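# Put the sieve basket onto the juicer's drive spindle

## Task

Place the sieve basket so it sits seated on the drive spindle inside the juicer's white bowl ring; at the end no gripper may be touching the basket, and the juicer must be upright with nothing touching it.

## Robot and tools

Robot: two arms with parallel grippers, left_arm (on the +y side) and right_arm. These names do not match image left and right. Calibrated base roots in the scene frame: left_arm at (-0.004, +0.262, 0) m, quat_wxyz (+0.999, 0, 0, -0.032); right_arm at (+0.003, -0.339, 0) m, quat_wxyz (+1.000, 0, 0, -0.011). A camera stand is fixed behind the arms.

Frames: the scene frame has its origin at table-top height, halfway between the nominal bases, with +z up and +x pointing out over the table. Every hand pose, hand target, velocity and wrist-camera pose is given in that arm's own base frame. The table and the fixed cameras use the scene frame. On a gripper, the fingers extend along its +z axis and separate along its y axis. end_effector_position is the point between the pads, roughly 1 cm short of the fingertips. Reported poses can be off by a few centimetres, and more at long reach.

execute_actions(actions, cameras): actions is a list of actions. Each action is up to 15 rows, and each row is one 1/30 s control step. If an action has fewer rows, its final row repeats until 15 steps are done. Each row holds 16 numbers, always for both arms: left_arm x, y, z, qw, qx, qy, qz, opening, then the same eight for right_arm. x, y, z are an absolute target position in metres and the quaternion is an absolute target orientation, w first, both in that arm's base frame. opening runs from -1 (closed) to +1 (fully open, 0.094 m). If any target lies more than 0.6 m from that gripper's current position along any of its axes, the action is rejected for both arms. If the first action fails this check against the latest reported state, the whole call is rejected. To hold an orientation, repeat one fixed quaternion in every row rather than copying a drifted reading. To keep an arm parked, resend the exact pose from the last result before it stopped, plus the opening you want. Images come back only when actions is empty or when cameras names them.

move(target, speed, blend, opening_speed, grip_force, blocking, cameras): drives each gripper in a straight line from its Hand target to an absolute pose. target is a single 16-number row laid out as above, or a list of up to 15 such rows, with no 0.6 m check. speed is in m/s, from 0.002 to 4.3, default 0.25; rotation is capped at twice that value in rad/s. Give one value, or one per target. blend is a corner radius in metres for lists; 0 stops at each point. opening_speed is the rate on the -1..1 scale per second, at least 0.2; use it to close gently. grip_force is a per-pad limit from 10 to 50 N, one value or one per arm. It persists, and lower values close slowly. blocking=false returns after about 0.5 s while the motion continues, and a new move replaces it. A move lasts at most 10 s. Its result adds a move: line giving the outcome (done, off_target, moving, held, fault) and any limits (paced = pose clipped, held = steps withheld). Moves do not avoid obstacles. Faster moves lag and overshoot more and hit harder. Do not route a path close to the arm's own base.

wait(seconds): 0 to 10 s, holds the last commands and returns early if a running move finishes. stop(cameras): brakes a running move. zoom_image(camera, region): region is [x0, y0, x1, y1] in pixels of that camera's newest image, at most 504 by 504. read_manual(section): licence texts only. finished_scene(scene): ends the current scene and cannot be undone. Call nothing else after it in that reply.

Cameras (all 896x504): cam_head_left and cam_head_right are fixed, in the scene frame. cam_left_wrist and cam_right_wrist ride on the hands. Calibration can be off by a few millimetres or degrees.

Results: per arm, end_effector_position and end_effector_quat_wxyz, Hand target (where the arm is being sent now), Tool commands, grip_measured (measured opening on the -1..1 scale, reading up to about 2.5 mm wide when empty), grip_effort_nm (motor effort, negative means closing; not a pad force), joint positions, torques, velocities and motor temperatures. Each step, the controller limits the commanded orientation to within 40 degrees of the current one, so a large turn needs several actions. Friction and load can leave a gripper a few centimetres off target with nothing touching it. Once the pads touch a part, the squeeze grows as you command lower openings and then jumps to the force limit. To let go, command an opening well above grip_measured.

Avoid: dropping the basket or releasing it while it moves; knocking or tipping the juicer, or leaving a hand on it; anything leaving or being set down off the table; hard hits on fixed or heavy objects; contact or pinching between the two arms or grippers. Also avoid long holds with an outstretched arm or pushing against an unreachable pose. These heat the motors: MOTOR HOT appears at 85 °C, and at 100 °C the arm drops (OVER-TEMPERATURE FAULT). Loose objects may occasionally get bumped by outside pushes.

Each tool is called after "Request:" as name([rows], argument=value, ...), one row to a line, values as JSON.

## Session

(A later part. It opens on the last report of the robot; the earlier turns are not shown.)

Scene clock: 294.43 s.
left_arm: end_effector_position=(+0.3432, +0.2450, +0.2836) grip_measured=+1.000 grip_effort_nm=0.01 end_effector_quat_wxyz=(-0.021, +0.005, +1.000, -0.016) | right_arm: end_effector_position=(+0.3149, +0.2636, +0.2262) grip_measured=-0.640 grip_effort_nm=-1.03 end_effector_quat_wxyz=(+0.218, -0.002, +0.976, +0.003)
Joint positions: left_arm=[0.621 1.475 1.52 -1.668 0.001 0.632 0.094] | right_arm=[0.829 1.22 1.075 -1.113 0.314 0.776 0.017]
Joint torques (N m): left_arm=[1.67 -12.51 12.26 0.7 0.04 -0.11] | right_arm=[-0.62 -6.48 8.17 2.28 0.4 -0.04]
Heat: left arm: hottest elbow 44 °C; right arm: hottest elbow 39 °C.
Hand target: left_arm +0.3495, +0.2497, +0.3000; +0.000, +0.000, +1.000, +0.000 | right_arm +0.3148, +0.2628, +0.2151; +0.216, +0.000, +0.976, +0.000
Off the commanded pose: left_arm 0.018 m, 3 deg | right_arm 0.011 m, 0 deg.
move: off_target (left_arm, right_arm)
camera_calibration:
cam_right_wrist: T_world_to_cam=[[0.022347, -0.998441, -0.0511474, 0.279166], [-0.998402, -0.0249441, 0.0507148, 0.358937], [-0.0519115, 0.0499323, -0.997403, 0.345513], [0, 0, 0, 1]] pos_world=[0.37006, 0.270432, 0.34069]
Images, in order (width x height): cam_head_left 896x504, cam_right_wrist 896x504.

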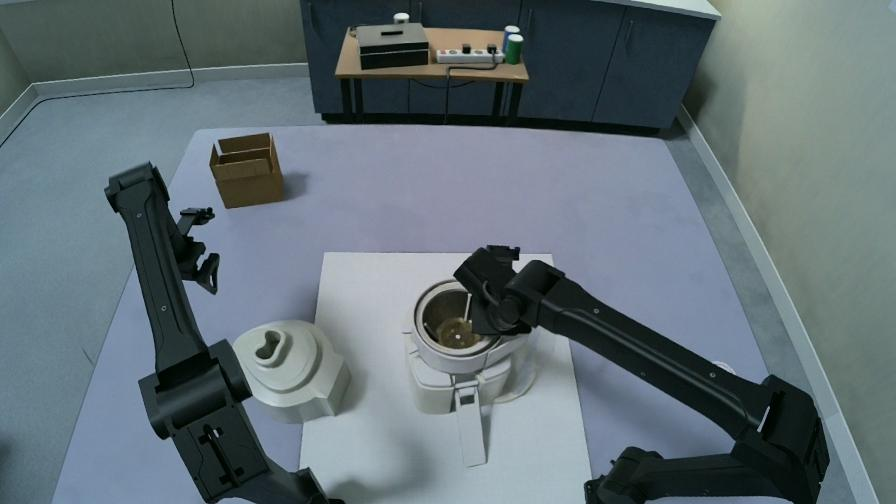

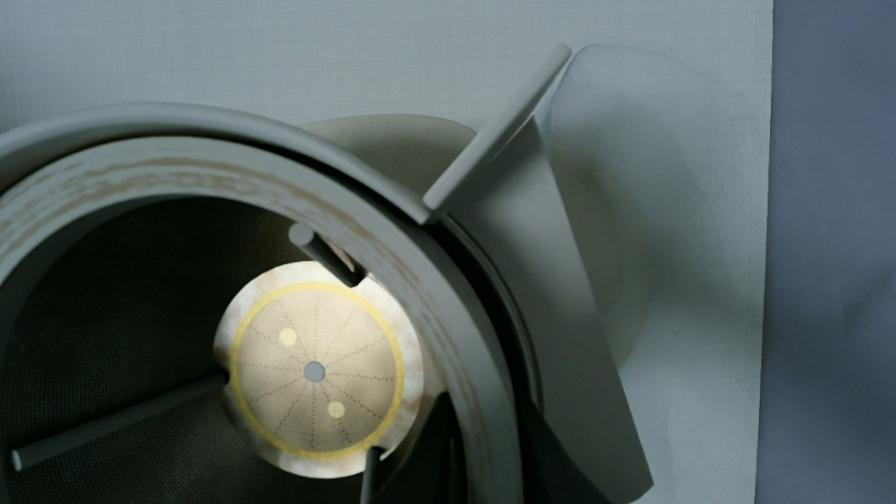

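Request:
move([
  [0.35,0.25,0.3,0,0,1,0,1,0.315,0.2615,0.213,0.2164,0,0.9763,0,-0.9],
  [0.35,0.25,0.3,0,0,1,0,1,0.3268,0.2625,0.213,0.2156,-0.0851,0.9726,0.0189,-0.9],
], speed=0.07, cameras=["cam_right_wrist","cam_head_left"])

Request:
zoom_image(camera="cam_head_left", region=[390, 250, 530, 400])

Scene clock: 309.20 s.
left_arm: end_effector_position=(+0.3432, +0.2450, +0.2836) grip_measured=+1.000 grip_effort_nm=0.01 end_effector_quat_wxyz=(-0.021, +0.005, +1.000, -0.016) | right_arm: end_effector_position=(+0.3247, +0.2661, +0.2251) grip_measured=-0.640 grip_effort_nm=-1.03 end_effector_quat_wxyz=(+0.220, -0.080, +0.972, +0.025)
Joint positions: left_arm=[0.621 1.475 1.52 -1.668 0.001 0.632 0.094] | right_arm=[0.788 1.207 1.055 -1.041 0.244 0.577 0.017]
Joint torques (N m): left_arm=[2.2 -13.16 12.34 0.54 0.06 -0.19] | right_arm=[-1.26 -6.36 8.49 2.32 0.15 -0.26]
Heat: left arm: hottest elbow 44 °C; right arm: hottest elbow 38 °C.
Hand target: left_arm +0.3495, +0.2497, +0.3000; +0.000, +0.000, +1.000, +0.000 | right_arm +0.3265, +0.2623, +0.2132; +0.215, -0.085, +0.973, +0.019
Off the commanded pose: left_arm 0.018 m, 3 deg | right_arm 0.013 m, 1 deg.
move: off_target (left_arm, right_arm)
camera_calibration:
cam_right_wrist: T_world_to_cam=[[0.183474, -0.981289, -0.0583813, 0.226182], [-0.981567, -0.186111, 0.043457, 0.407911], [-0.0535093, 0.049332, -0.997348, 0.345451], [0, 0, 0, 1]] pos_world=[0.377378, 0.280825, 0.340013]
Images, in order (width x height): cam_head_left 896x504, cam_right_wrist 896x504.

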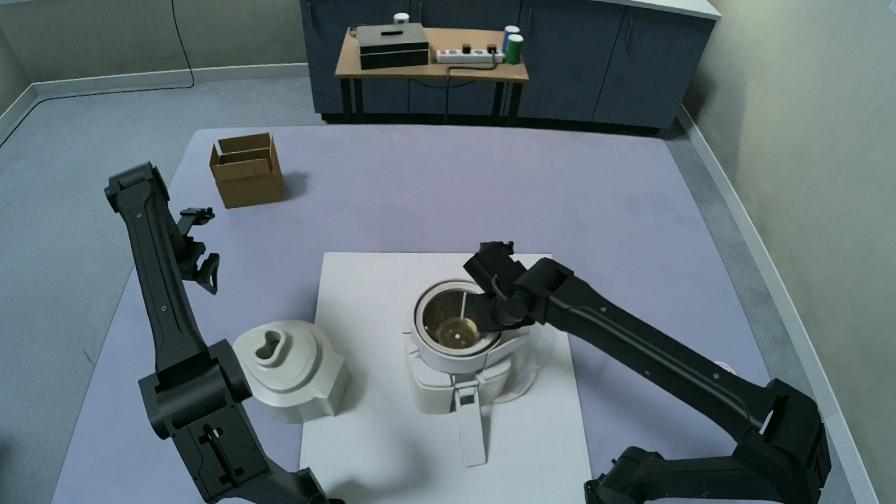

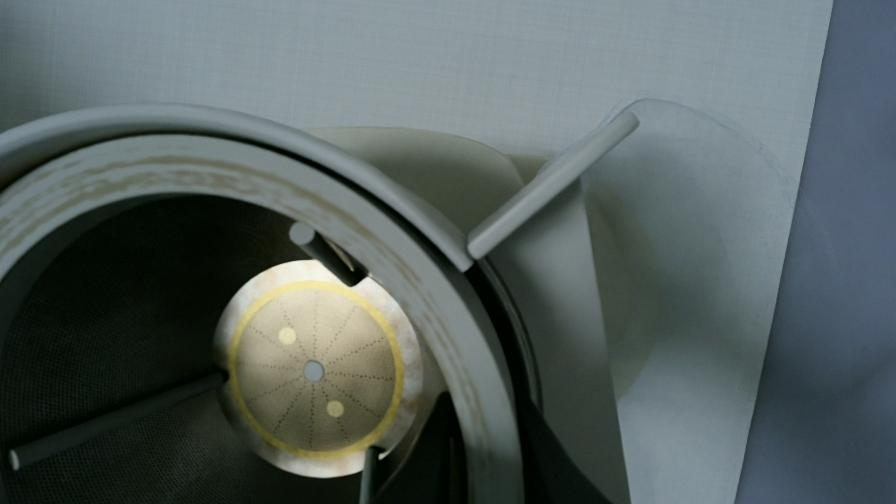

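Scaled by 3.360 from the camera's 896x504 image, which has a finer 1280x720 frame.

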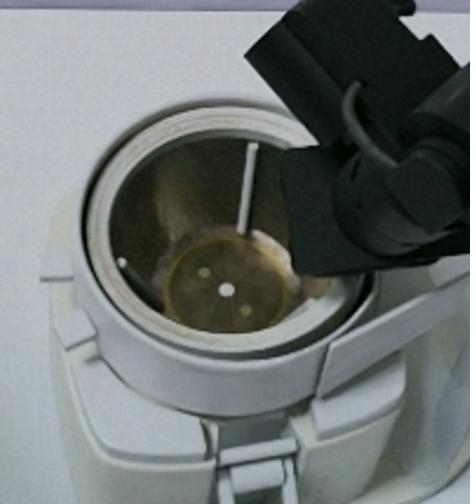

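Request:
move([
  [0.35,0.25,0.3,0,0,1,0,1,0.321,0.2625,0.205,0.2156,-0.0851,0.9726,0.0189,-0.9],
  [0.35,0.25,0.3,0,0,1,0,1,0.319,0.2655,0.205,0.2156,-0.0851,0.9726,0.0189,-0.9],
], speed=0.05, cameras=["cam_right_wrist","cam_head_left"])

Request:
zoom_image(camera="cam_head_left", region=[390, 250, 530, 400])

Scene clock: 331.43 s.
left_arm: end_effector_position=(+0.3432, +0.2450, +0.2836) grip_measured=+1.000 grip_effort_nm=0.00 end_effector_quat_wxyz=(-0.021, +0.005, +1.000, -0.016) | right_arm: end_effector_position=(+0.3248, +0.2662, +0.2239) grip_measured=-0.640 grip_effort_nm=-1.03 end_effector_quat_wxyz=(+0.228, -0.079, +0.970, +0.031)
Joint positions: left_arm=[0.621 1.475 1.52 -1.668 0.001 0.632 0.094] | right_arm=[0.788 1.196 1.038 -1.015 0.244 0.577 0.017]
Joint torques (N m): left_arm=[1.73 -12.98 12.56 0.59 0.04 -0.19] | right_arm=[0.79 -6.24 7.71 1.78 0.44 -0.06]
Heat: left arm: hottest elbow 44 °C; right arm: hottest elbow 37 °C.
Hand target: left_arm +0.3495, +0.2497, +0.3000; +0.000, +0.000, +1.000, +0.000 | right_arm +0.3188, +0.2651, +0.2054; +0.216, -0.085, +0.973, +0.019
Off the commanded pose: left_arm 0.018 m, 3 deg | right_arm 0.020 m, 2 deg.
move: off_target (left_arm, right_arm)
camera_calibration:
cam_right_wrist: T_world_to_cam=[[0.184659, -0.98035, -0.0693843, 0.227882], [-0.982028, -0.186855, 0.0265636, 0.412239], [-0.0390065, 0.0632321, -0.997236, 0.335819], [0, 0, 0, 1]] pos_world=[0.375849, 0.279198, 0.339752]
Images, in order (width x height): cam_head_left 896x504, cam_right_wrist 896x504.

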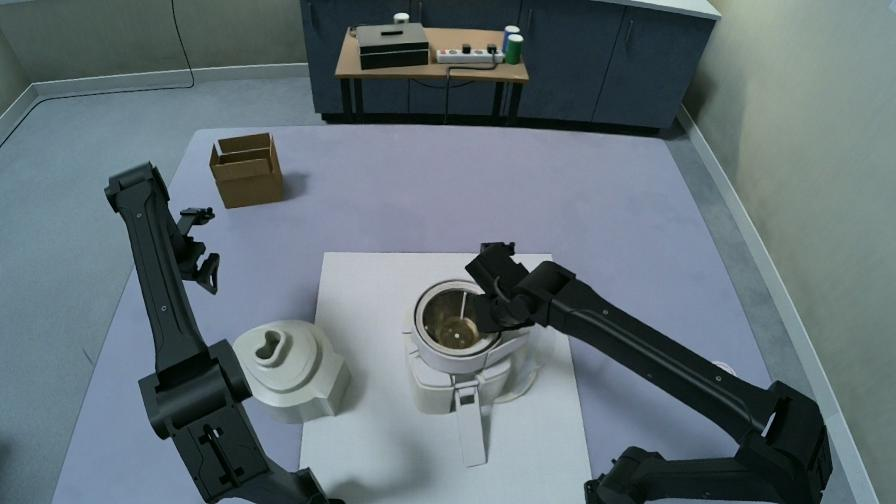

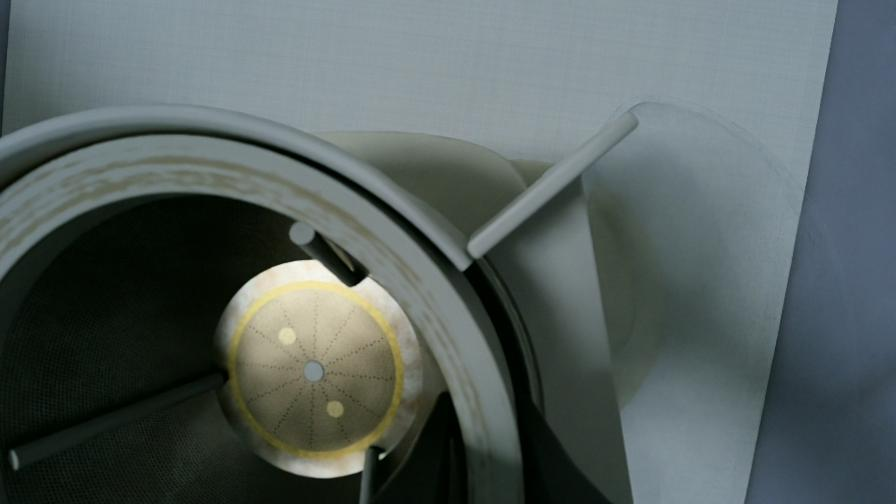

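Scaled by 3.360 from the camera's 896x504 image, which has a finer 1280x720 frame.

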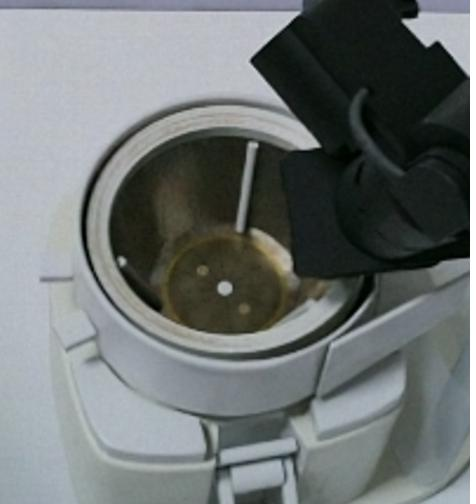

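Request:
move([
  [0.35,0.25,0.3,0,0,1,0,1,0.325,0.265,0.219,0.2156,-0.0851,0.9726,0.0189,-0.9],
  [0.35,0.25,0.3,0,0,1,0,1,0.325,0.265,0.222,0.2156,-0.0851,0.9726,0.0189,-0.42],
  [0.35,0.25,0.3,0,0,1,0,1,0.314,0.263,0.262,0.2156,-0.0851,0.9726,0.0189,-0.42],
  [0.35,0.25,0.3,0,0,1,0,1,0.30,0.18,0.36,0.2156,-0.0851,0.9726,0.0189,0.3],
], speed=[0.05,0.05,0.08,0.2], opening_speed=0.6, cameras=["cam_right_wrist","cam_head_left","cam_head_right"])

Request:
zoom_image(camera="cam_head_left", region=[390, 250, 530, 400])

Scene clock: 346.47 s.
left_arm: end_effector_position=(+0.3432, +0.2450, +0.2836) grip_measured=+1.000 grip_effort_nm=0.00 end_effector_quat_wxyz=(-0.021, +0.005, +1.000, -0.016) | right_arm: end_effector_position=(+0.2907, +0.1774, +0.3310) grip_measured=+0.298 grip_effort_nm=0.09 end_effector_quat_wxyz=(+0.196, -0.087, +0.977, +0.007)
Joint positions: left_arm=[0.621 1.475 1.52 -1.668 0.001 0.632 0.094] | right_arm=[0.647 1.018 1.21 -1.416 0.193 0.435 0.061]
Joint torques (N m): left_arm=[2.02 -13.16 12.3 0.53 0.04 -0.15] | right_arm=[-1.73 -4.42 15.79 0.92 0.06 -0.19]
Heat: left arm: hottest elbow 44 °C; right arm: hottest elbow 38 °C.
Hand target: left_arm +0.3495, +0.2497, +0.3000; +0.000, +0.000, +1.000, +0.000 | right_arm +0.2989, +0.1793, +0.3595; +0.216, -0.085, +0.972, +0.019
Off the commanded pose: left_arm 0.018 m, 3 deg | right_arm 0.031 m, 3 deg.
move: off_target (left_arm, right_arm); target 4's new opening was sent with right_arm's hand 0.031 m and 3 deg from that target
camera_calibration:
cam_right_wrist: T_world_to_cam=[[0.188509, -0.981722, -0.0262022, 0.139515], [-0.977015, -0.190176, 0.0963024, 0.335309], [-0.0995252, 0.00744612, -0.995007, 0.473692], [0, 0, 0, 1]] pos_world=[0.348446, 0.197206, 0.442691]
Images, in order (width x height): cam_head_left 896x504, cam_head_right 896x504, cam_right_wrist 896x504.

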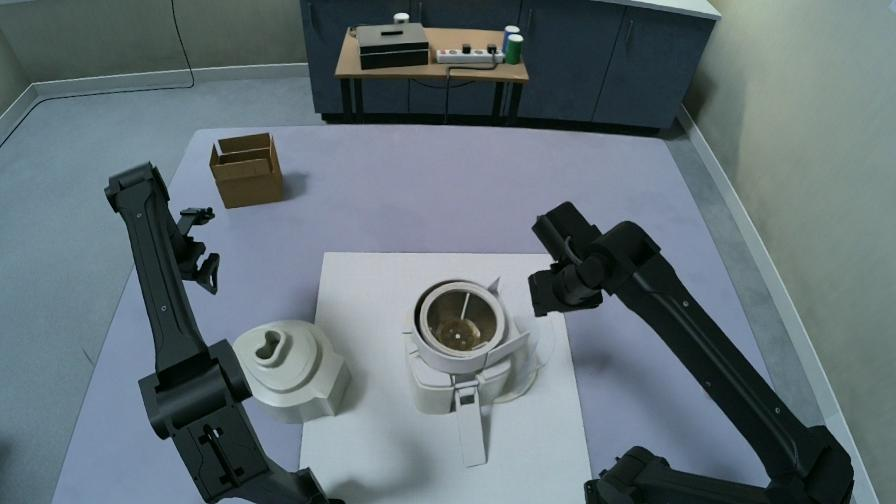

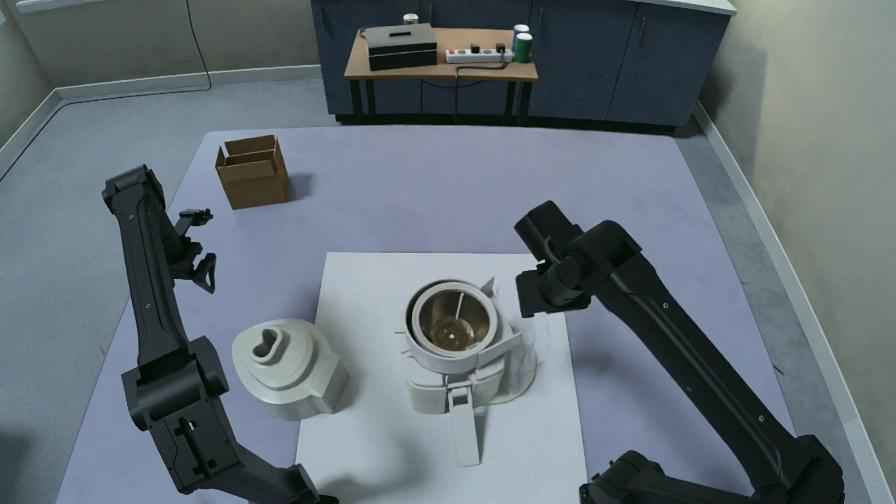

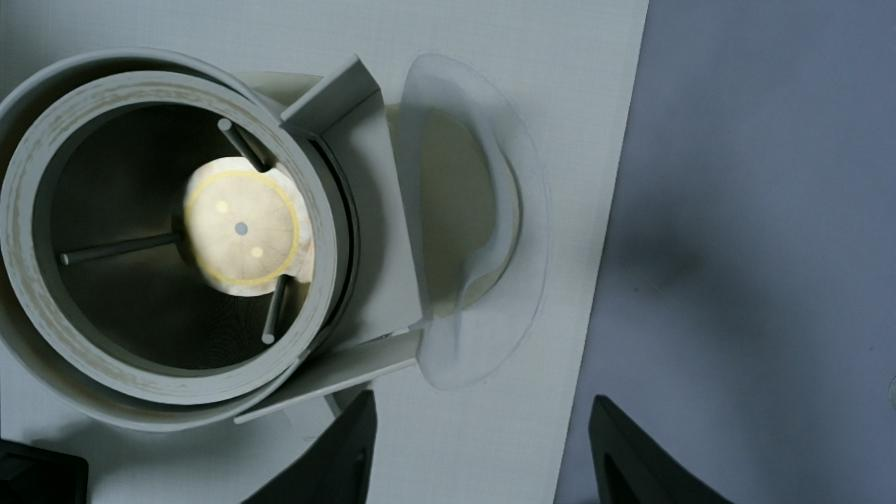

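Scaled by 3.360 from the camera's 896x504 image, which has a finer 1280x720 frame.

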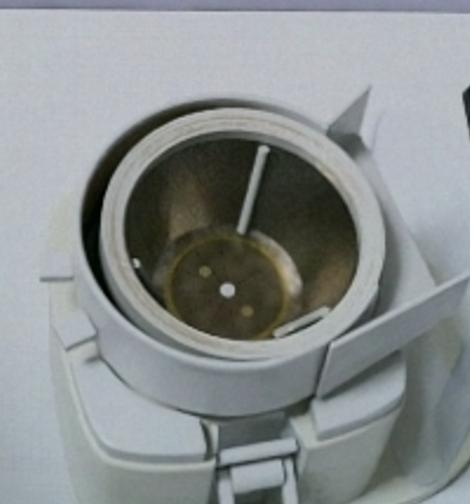

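Request:
move([
  [0.35,0.25,0.3,0,0,1,0,1,0.328,0.254,0.31,0.2156,-0.0851,0.9726,0.0189,0.0],
  [0.35,0.25,0.3,0,0,1,0,1,0.329,0.254,0.275,0.2156,-0.0851,0.9726,0.0189,0.0],
], speed=0.15, cameras=["cam_right_wrist"])

Scene clock: 366.70 s.
left_arm: end_effector_position=(+0.3432, +0.2450, +0.2836) grip_measured=+1.000 grip_effort_nm=0.01 end_effector_quat_wxyz=(-0.021, +0.005, +1.000, -0.016) | right_arm: end_effector_position=(+0.3290, +0.2502, +0.2806) grip_measured=+0.002 grip_effort_nm=-0.08 end_effector_quat_wxyz=(+0.214, -0.087, +0.973, +0.017)
Joint positions: left_arm=[0.621 1.475 1.52 -1.668 0.001 0.632 0.094] | right_arm=[0.748 1.183 1.185 -1.203 0.231 0.526 0.047]
Joint torques (N m): left_arm=[1.61 -12.4 12.25 0.57 0.08 -0.13] | right_arm=[0.09 -6.77 9.33 2.17 0.32 0.05]
Motor temperatures (°C): left_arm=[25 38 45 26 24 26 27] | right_arm=[27 31 46 23 26 25 27]
Heat: left arm: hottest elbow 45 °C; right arm: hottest elbow 46 °C.
Hand target: left_arm +0.3495, +0.2497, +0.3000; +0.000, +0.000, +1.000, +0.000 | right_arm +0.3289, +0.2539, +0.2751; +0.216, -0.085, +0.973, +0.019
Off the commanded pose: left_arm 0.018 m, 3 deg | right_arm 0.007 m, 0 deg.
move: off_target (left_arm)
camera_calibration:
cam_right_wrist: T_world_to_cam=[[0.193267, -0.980237, -0.0422262, 0.204887], [-0.979062, -0.195481, 0.056794, 0.40453], [-0.0639261, 0.0303657, -0.997493, 0.410016], [0, 0, 0, 1]] pos_world=[0.382672, 0.267465, 0.394665]
Images, in order (width x height): cam_right_wrist 896x504.

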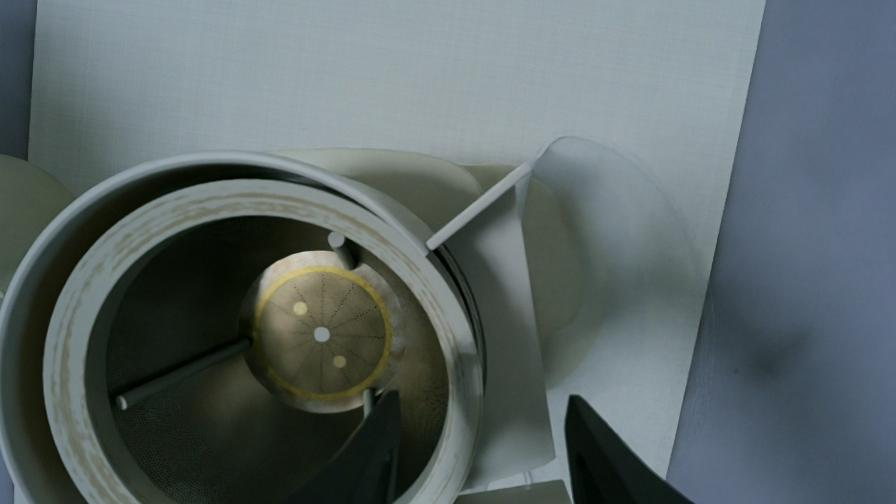

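Request:
move([
  [0.35,0.25,0.3,0,0,1,0,1,0.330,0.259,0.230,0.2156,-0.0851,0.9726,0.0189,0.0],
  [0.35,0.25,0.3,0,0,1,0,1,0.330,0.259,0.230,0.2156,-0.0851,0.9726,0.0189,-0.9],
], speed=0.1, opening_speed=0.8, cameras=["cam_right_wrist","cam_head_left"])

Request:
zoom_image(camera="cam_head_left", region=[390, 250, 530, 400])

Scene clock: 378.57 s.
left_arm: end_effector_position=(+0.3432, +0.2450, +0.2836) grip_measured=+1.000 grip_effort_nm=0.01 end_effector_quat_wxyz=(-0.021, +0.005, +1.000, -0.016) | right_arm: end_effector_position=(+0.3272, +0.2608, +0.2372) grip_measured=-0.750 grip_effort_nm=-0.99 end_effector_quat_wxyz=(+0.215, -0.092, +0.972, +0.025)
Joint positions: left_arm=[0.621 1.475 1.52 -1.668 0.001 0.632 0.094] | right_arm=[0.767 1.199 1.083 -1.078 0.225 0.535 0.012]
Joint torques (N m): left_arm=[1.79 -13.16 12.31 0.49 0.03 -0.19] | right_arm=[-0.62 -6.65 9.17 1.96 0.7 0.08]
Heat: left arm: hottest elbow 45 °C; right arm: hottest elbow 43 °C.
Hand target: left_arm +0.3495, +0.2497, +0.3000; +0.000, +0.000, +1.000, +0.000 | right_arm +0.3298, +0.2589, +0.2301; +0.216, -0.085, +0.973, +0.019
Off the commanded pose: left_arm 0.018 m, 3 deg | right_arm 0.008 m, 1 deg.
move: off_target (left_arm)
camera_calibration:
cam_right_wrist: T_world_to_cam=[[0.206827, -0.976846, -0.054724, 0.211553], [-0.976286, -0.209717, 0.0537141, 0.41082], [-0.063947, 0.0423167, -0.997056, 0.363054], [0, 0, 0, 1]] pos_world=[0.380539, 0.277447, 0.351496]
Images, in order (width x height): cam_head_left 896x504, cam_right_wrist 896x504.

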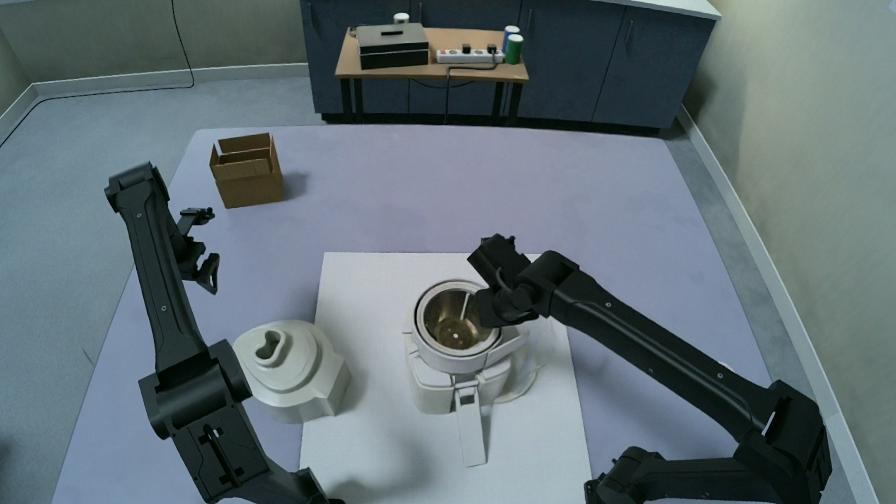

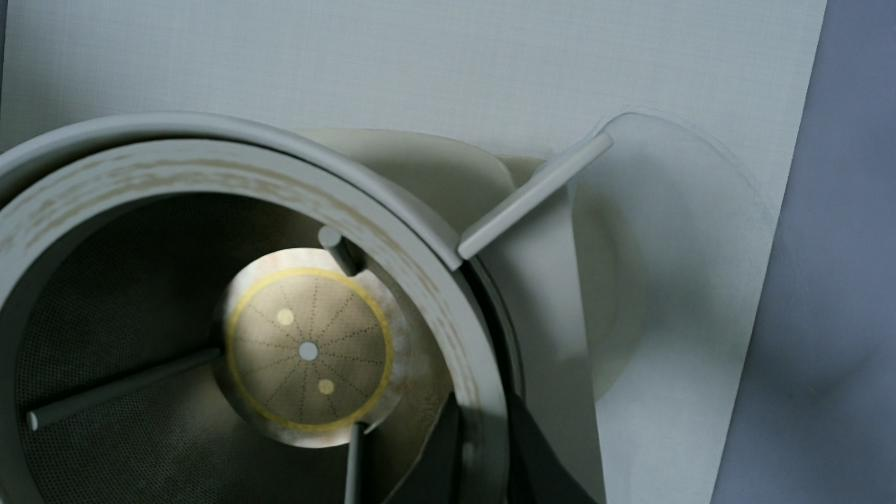

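Scaled by 3.360 from the camera's 896x504 image, which has a finer 1280x720 frame.

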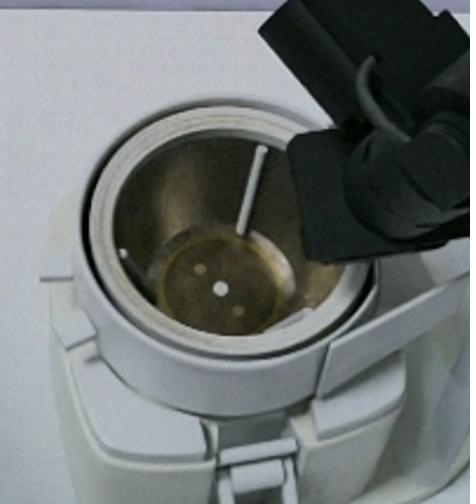

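Request:
move([
  [0.35,0.25,0.3,0,0,1,0,1,0.329,0.2595,0.221,0.2156,-0.0851,0.9726,0.0189,-0.9],
  [0.35,0.25,0.3,0,0,1,0,1,0.345,0.2649,0.217,0.2113,-0.2113,0.9532,0.0468,-0.9],
], speed=0.07, cameras=["cam_right_wrist"])

Request:
move([
  [0.35,0.25,0.3,0,0,1,0,1,0.360,0.2744,0.217,0.2034,-0.3339,0.9174,0.0740,-0.9],
], speed=0.07, cameras=["cam_right_wrist","cam_head_left"])

Request:
zoom_image(camera="cam_head_left", region=[390, 250, 530, 400])

Scene clock: 391.70 s.
left_arm: end_effector_position=(+0.3432, +0.2450, +0.2836) grip_measured=+1.000 grip_effort_nm=0.00 end_effector_quat_wxyz=(-0.021, +0.005, +1.000, -0.016) | right_arm: end_effector_position=(+0.3410, +0.2673, +0.2364) grip_measured=-0.751 grip_effort_nm=-1.03 end_effector_quat_wxyz=(+0.223, -0.208, +0.951, +0.055)
Joint positions: left_arm=[0.621 1.475 1.52 -1.668 0.001 0.632 0.094] | right_arm=[0.711 1.196 1.067 -0.99 0.112 0.253 0.012]
Joint torques (N m): left_arm=[1.14 -13.27 12.36 0.59 0.06 -0.19] | right_arm=[-1.61 -4.89 8.57 2.44 0.06 -0.22]
Heat: left arm: hottest elbow 45 °C; right arm: hottest elbow 42 °C.
Hand target: left_arm +0.3495, +0.2497, +0.3000; +0.000, +0.000, +1.000, +0.000 | right_arm +0.3443, +0.2644, +0.2173; +0.211, -0.211, +0.953, +0.047
Off the commanded pose: left_arm 0.018 m, 3 deg | right_arm 0.020 m, 2 deg.
move: off_target (left_arm, right_arm)
camera_calibration:
cam_right_wrist: T_world_to_cam=[[0.437183, -0.897545, -0.0573029, 0.115802], [-0.898067, -0.439093, 0.0259323, 0.466871], [-0.0484367, 0.0401247, -0.99802, 0.358407], [0, 0, 0, 1]] pos_world=[0.386015, 0.294556, 0.352226]
Images, in order (width x height): cam_right_wrist 896x504.

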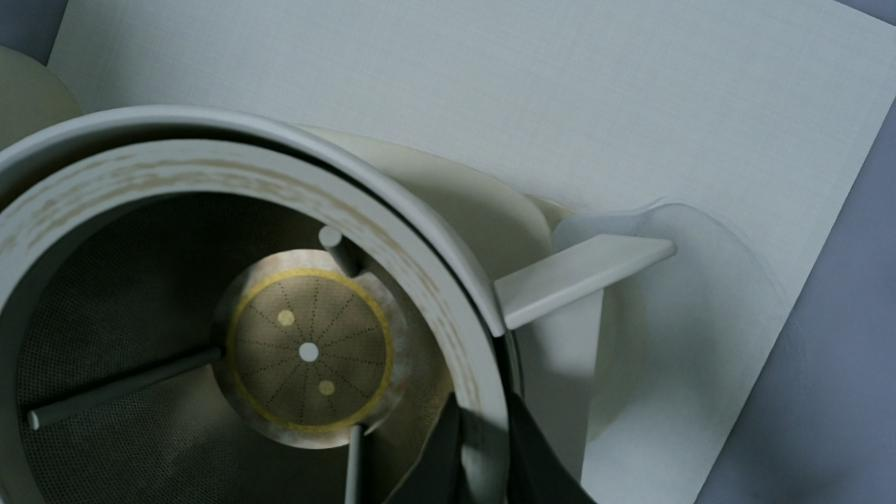

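Scene clock: 394.20 s.
left_arm: end_effector_position=(+0.3432, +0.2450, +0.2836) grip_measured=+1.000 grip_effort_nm=0.01 end_effector_quat_wxyz=(-0.021, +0.005, +1.000, -0.016) | right_arm: end_effector_position=(+0.3527, +0.2736, +0.2241) grip_measured=-0.752 grip_effort_nm=-1.03 end_effector_quat_wxyz=(+0.209, -0.326, +0.919, +0.081)
Joint positions: left_arm=[0.621 1.475 1.52 -1.668 0.001 0.632 0.094] | right_arm=[0.651 1.236 1.069 -0.952 -0.026 -0.025 0.012]
Joint torques (N m): left_arm=[1.9 -13.98 12.21 0.51 0.05 -0.19] | right_arm=[-1.26 -5.71 11.03 1.77 0.1 -0.28]
Heat: left arm: hottest elbow 45 °C; right arm: hottest elbow 42 °C.
Hand target: left_arm +0.3495, +0.2497, +0.3000; +0.000, +0.000, +1.000, +0.000 | right_arm +0.3598, +0.2742, +0.2170; +0.204, -0.334, +0.917, +0.074
Off the commanded pose: left_arm 0.018 m, 3 deg | right_arm 0.010 m, 1 deg.
move: off_target (left_arm)
camera_calibration:
cam_right_wrist: T_world_to_cam=[[0.644779, -0.762188, -0.057706, 0.00545908], [-0.761546, -0.647046, 0.0371269, 0.486752], [-0.0656362, 0.0200072, -0.997643, 0.357917], [0, 0, 0, 1]] pos_world=[0.390656, 0.311951, 0.339317]
Images, in order (width x height): cam_head_left 896x504, cam_right_wrist 896x504.

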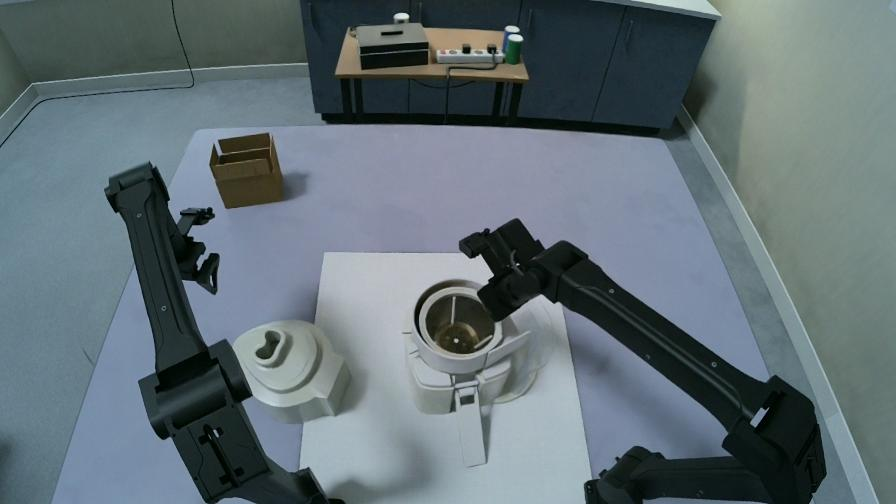

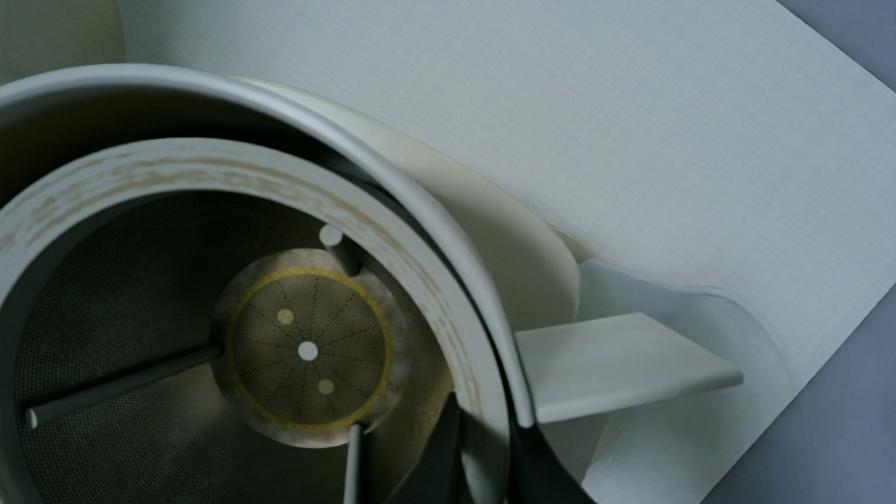

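Scaled by 3.360 from the camera's 896x504 image, which has a finer 1280x720 frame.

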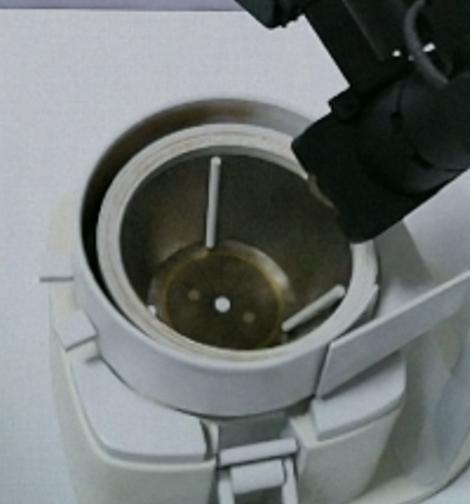

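Request:
move([
  [0.35,0.25,0.3,0,0,1,0,1,0.360,0.278,0.205,0.2034,-0.3339,0.9174,0.0740,-0.9],
], speed=0.05, cameras=["cam_right_wrist","cam_head_left"])

Request:
zoom_image(camera="cam_head_left", region=[390, 250, 530, 400])

Scene clock: 399.57 s.
left_arm: end_effector_position=(+0.3432, +0.2450, +0.2836) grip_measured=+1.000 grip_effort_nm=0.01 end_effector_quat_wxyz=(-0.021, +0.005, +1.000, -0.016) | right_arm: end_effector_position=(+0.3544, +0.2749, +0.2251) grip_measured=-0.752 grip_effort_nm=-1.03 end_effector_quat_wxyz=(+0.214, -0.329, +0.916, +0.081)
Joint positions: left_arm=[0.621 1.475 1.52 -1.668 0.001 0.632 0.094] | right_arm=[0.651 1.236 1.069 -0.943 -0.026 -0.034 0.012]
Joint torques (N m): left_arm=[1.2 -13.27 12.38 0.69 0.03 -0.12] | right_arm=[-0.62 -5.19 9.2 2.74 0.2 -0.14]
Heat: left arm: hottest elbow 45 °C; right arm: hottest elbow 42 °C.
Hand target: left_arm +0.3495, +0.2497, +0.3000; +0.000, +0.000, +1.000, +0.000 | right_arm +0.3592, +0.2774, +0.2054; +0.203, -0.334, +0.917, +0.074
Off the commanded pose: left_arm 0.018 m, 3 deg | right_arm 0.021 m, 2 deg.
move: off_target (left_arm, right_arm)
camera_calibration:
cam_right_wrist: T_world_to_cam=[[0.65159, -0.75671, -0.0531065, 0.000478037], [-0.756527, -0.653376, 0.0277011, 0.490887], [-0.0556602, 0.0221267, -0.998205, 0.355025], [0, 0, 0, 1]] pos_world=[0.390818, 0.31324, 0.340815]
Images, in order (width x height): cam_head_left 896x504, cam_right_wrist 896x504.

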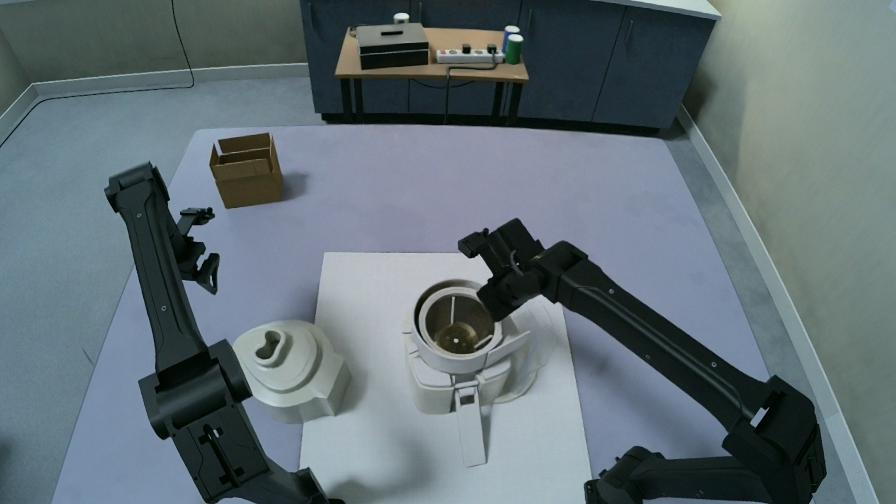

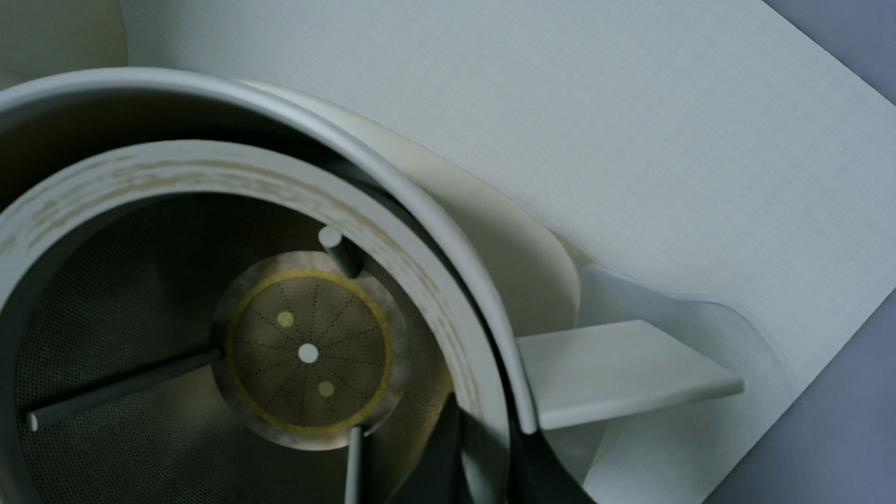

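Scaled by 3.360 from the camera's 896x504 image, which has a finer 1280x720 frame.

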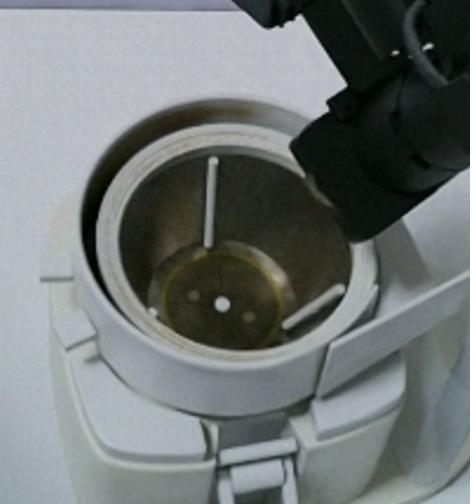

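Request:
move([
  [0.35,0.25,0.3,0,0,1,0,1,0.357,0.275,0.222,0.2034,-0.3339,0.9174,0.0740,-0.9],
  [0.35,0.25,0.3,0,0,1,0,1,0.357,0.275,0.224,0.2034,-0.3339,0.9174,0.0740,-0.5],
  [0.35,0.25,0.3,0,0,1,0,1,0.355,0.273,0.275,0.2034,-0.3339,0.9174,0.0740,-0.5],
  [0.35,0.25,0.3,0,0,1,0,1,0.32,0.16,0.35,0.2156,-0.0851,0.9726,0.0189,-0.5],
], speed=[0.05,0.05,0.08,0.25], opening_speed=0.6, cameras=["cam_right_wrist","cam_head_left"])

Request:
zoom_image(camera="cam_head_left", region=[390, 250, 530, 400])

Scene clock: 410.00 s.
left_arm: end_effector_position=(+0.3432, +0.2450, +0.2836) grip_measured=+1.000 grip_effort_nm=0.01 end_effector_quat_wxyz=(-0.021, +0.005, +1.000, -0.016) | right_arm: end_effector_position=(+0.3099, +0.1591, +0.3183) grip_measured=-0.501 grip_effort_nm=0.08 end_effector_quat_wxyz=(+0.191, -0.099, +0.977, +0.008)
Joint positions: left_arm=[0.621 1.475 1.52 -1.668 0.001 0.632 0.094] | right_arm=[0.549 1.028 1.183 -1.371 0.148 0.32 0.023]
Joint torques (N m): left_arm=[2.26 -12.75 12.45 0.58 0.01 -0.14] | right_arm=[-1.26 -4.6 15.87 0.9 0.26 0.05]
Heat: left arm: hottest elbow 45 °C; right arm: hottest elbow 42 °C.
Hand target: left_arm +0.3495, +0.2497, +0.3000; +0.000, +0.000, +1.000, +0.000 | right_arm +0.3186, +0.1594, +0.3495; +0.216, -0.085, +0.972, +0.019
Off the commanded pose: left_arm 0.018 m, 3 deg | right_arm 0.033 m, 4 deg.
move: off_target (left_arm, right_arm)
camera_calibration:
cam_right_wrist: T_world_to_cam=[[0.211705, -0.977017, -0.0248837, 0.109183], [-0.97115, -0.213157, 0.106921, 0.350284], [-0.109767, 0.00153012, -0.993956, 0.466835], [0, 0, 0, 1]] pos_world=[0.368307, 0.180625, 0.429278]
Images, in order (width x height): cam_head_left 896x504, cam_right_wrist 896x504.

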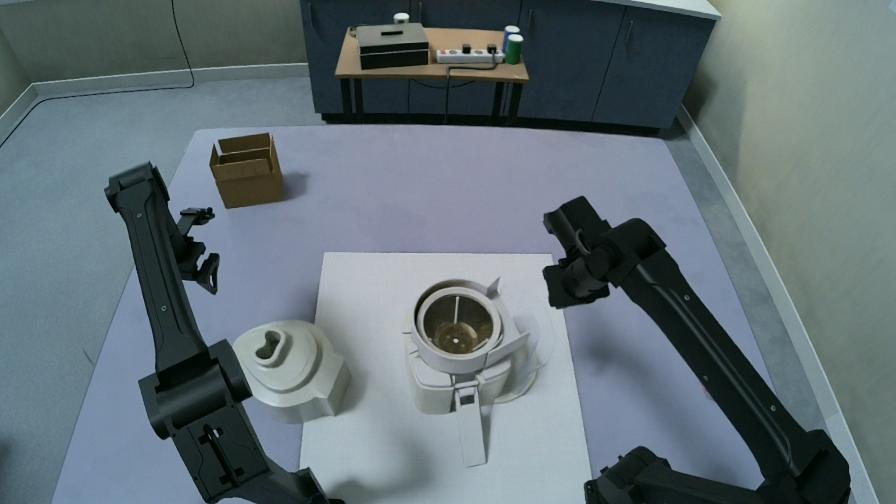

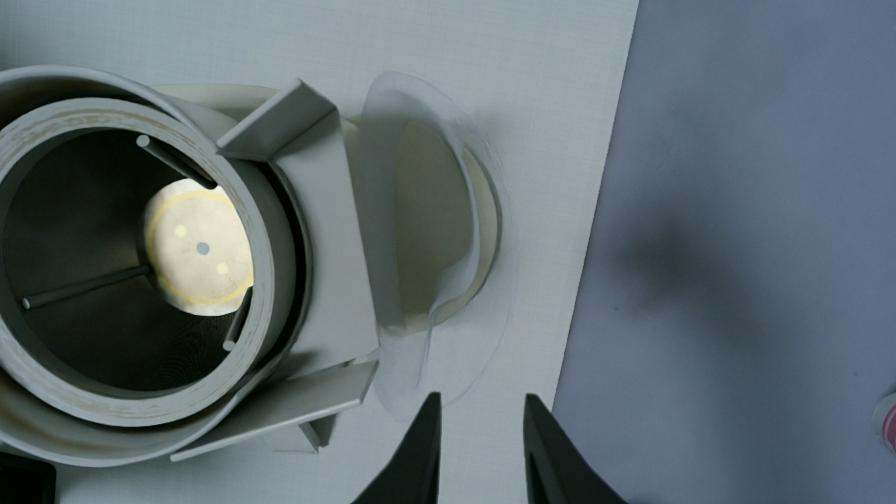

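Scaled by 3.360 from the camera's 896x504 image, which has a finer 1280x720 frame.

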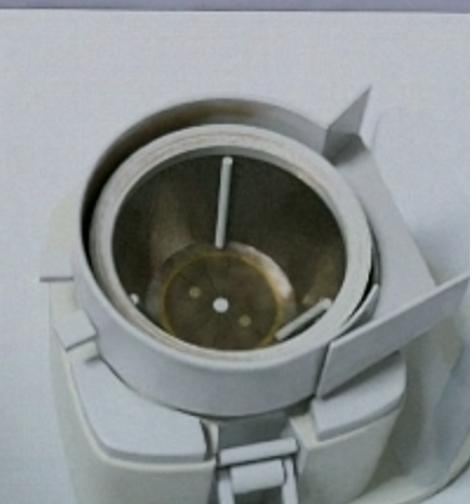

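Level, concentric, lowered: seated.

Request:
finished_scene(scene=2)

The scene is finished: the task was done.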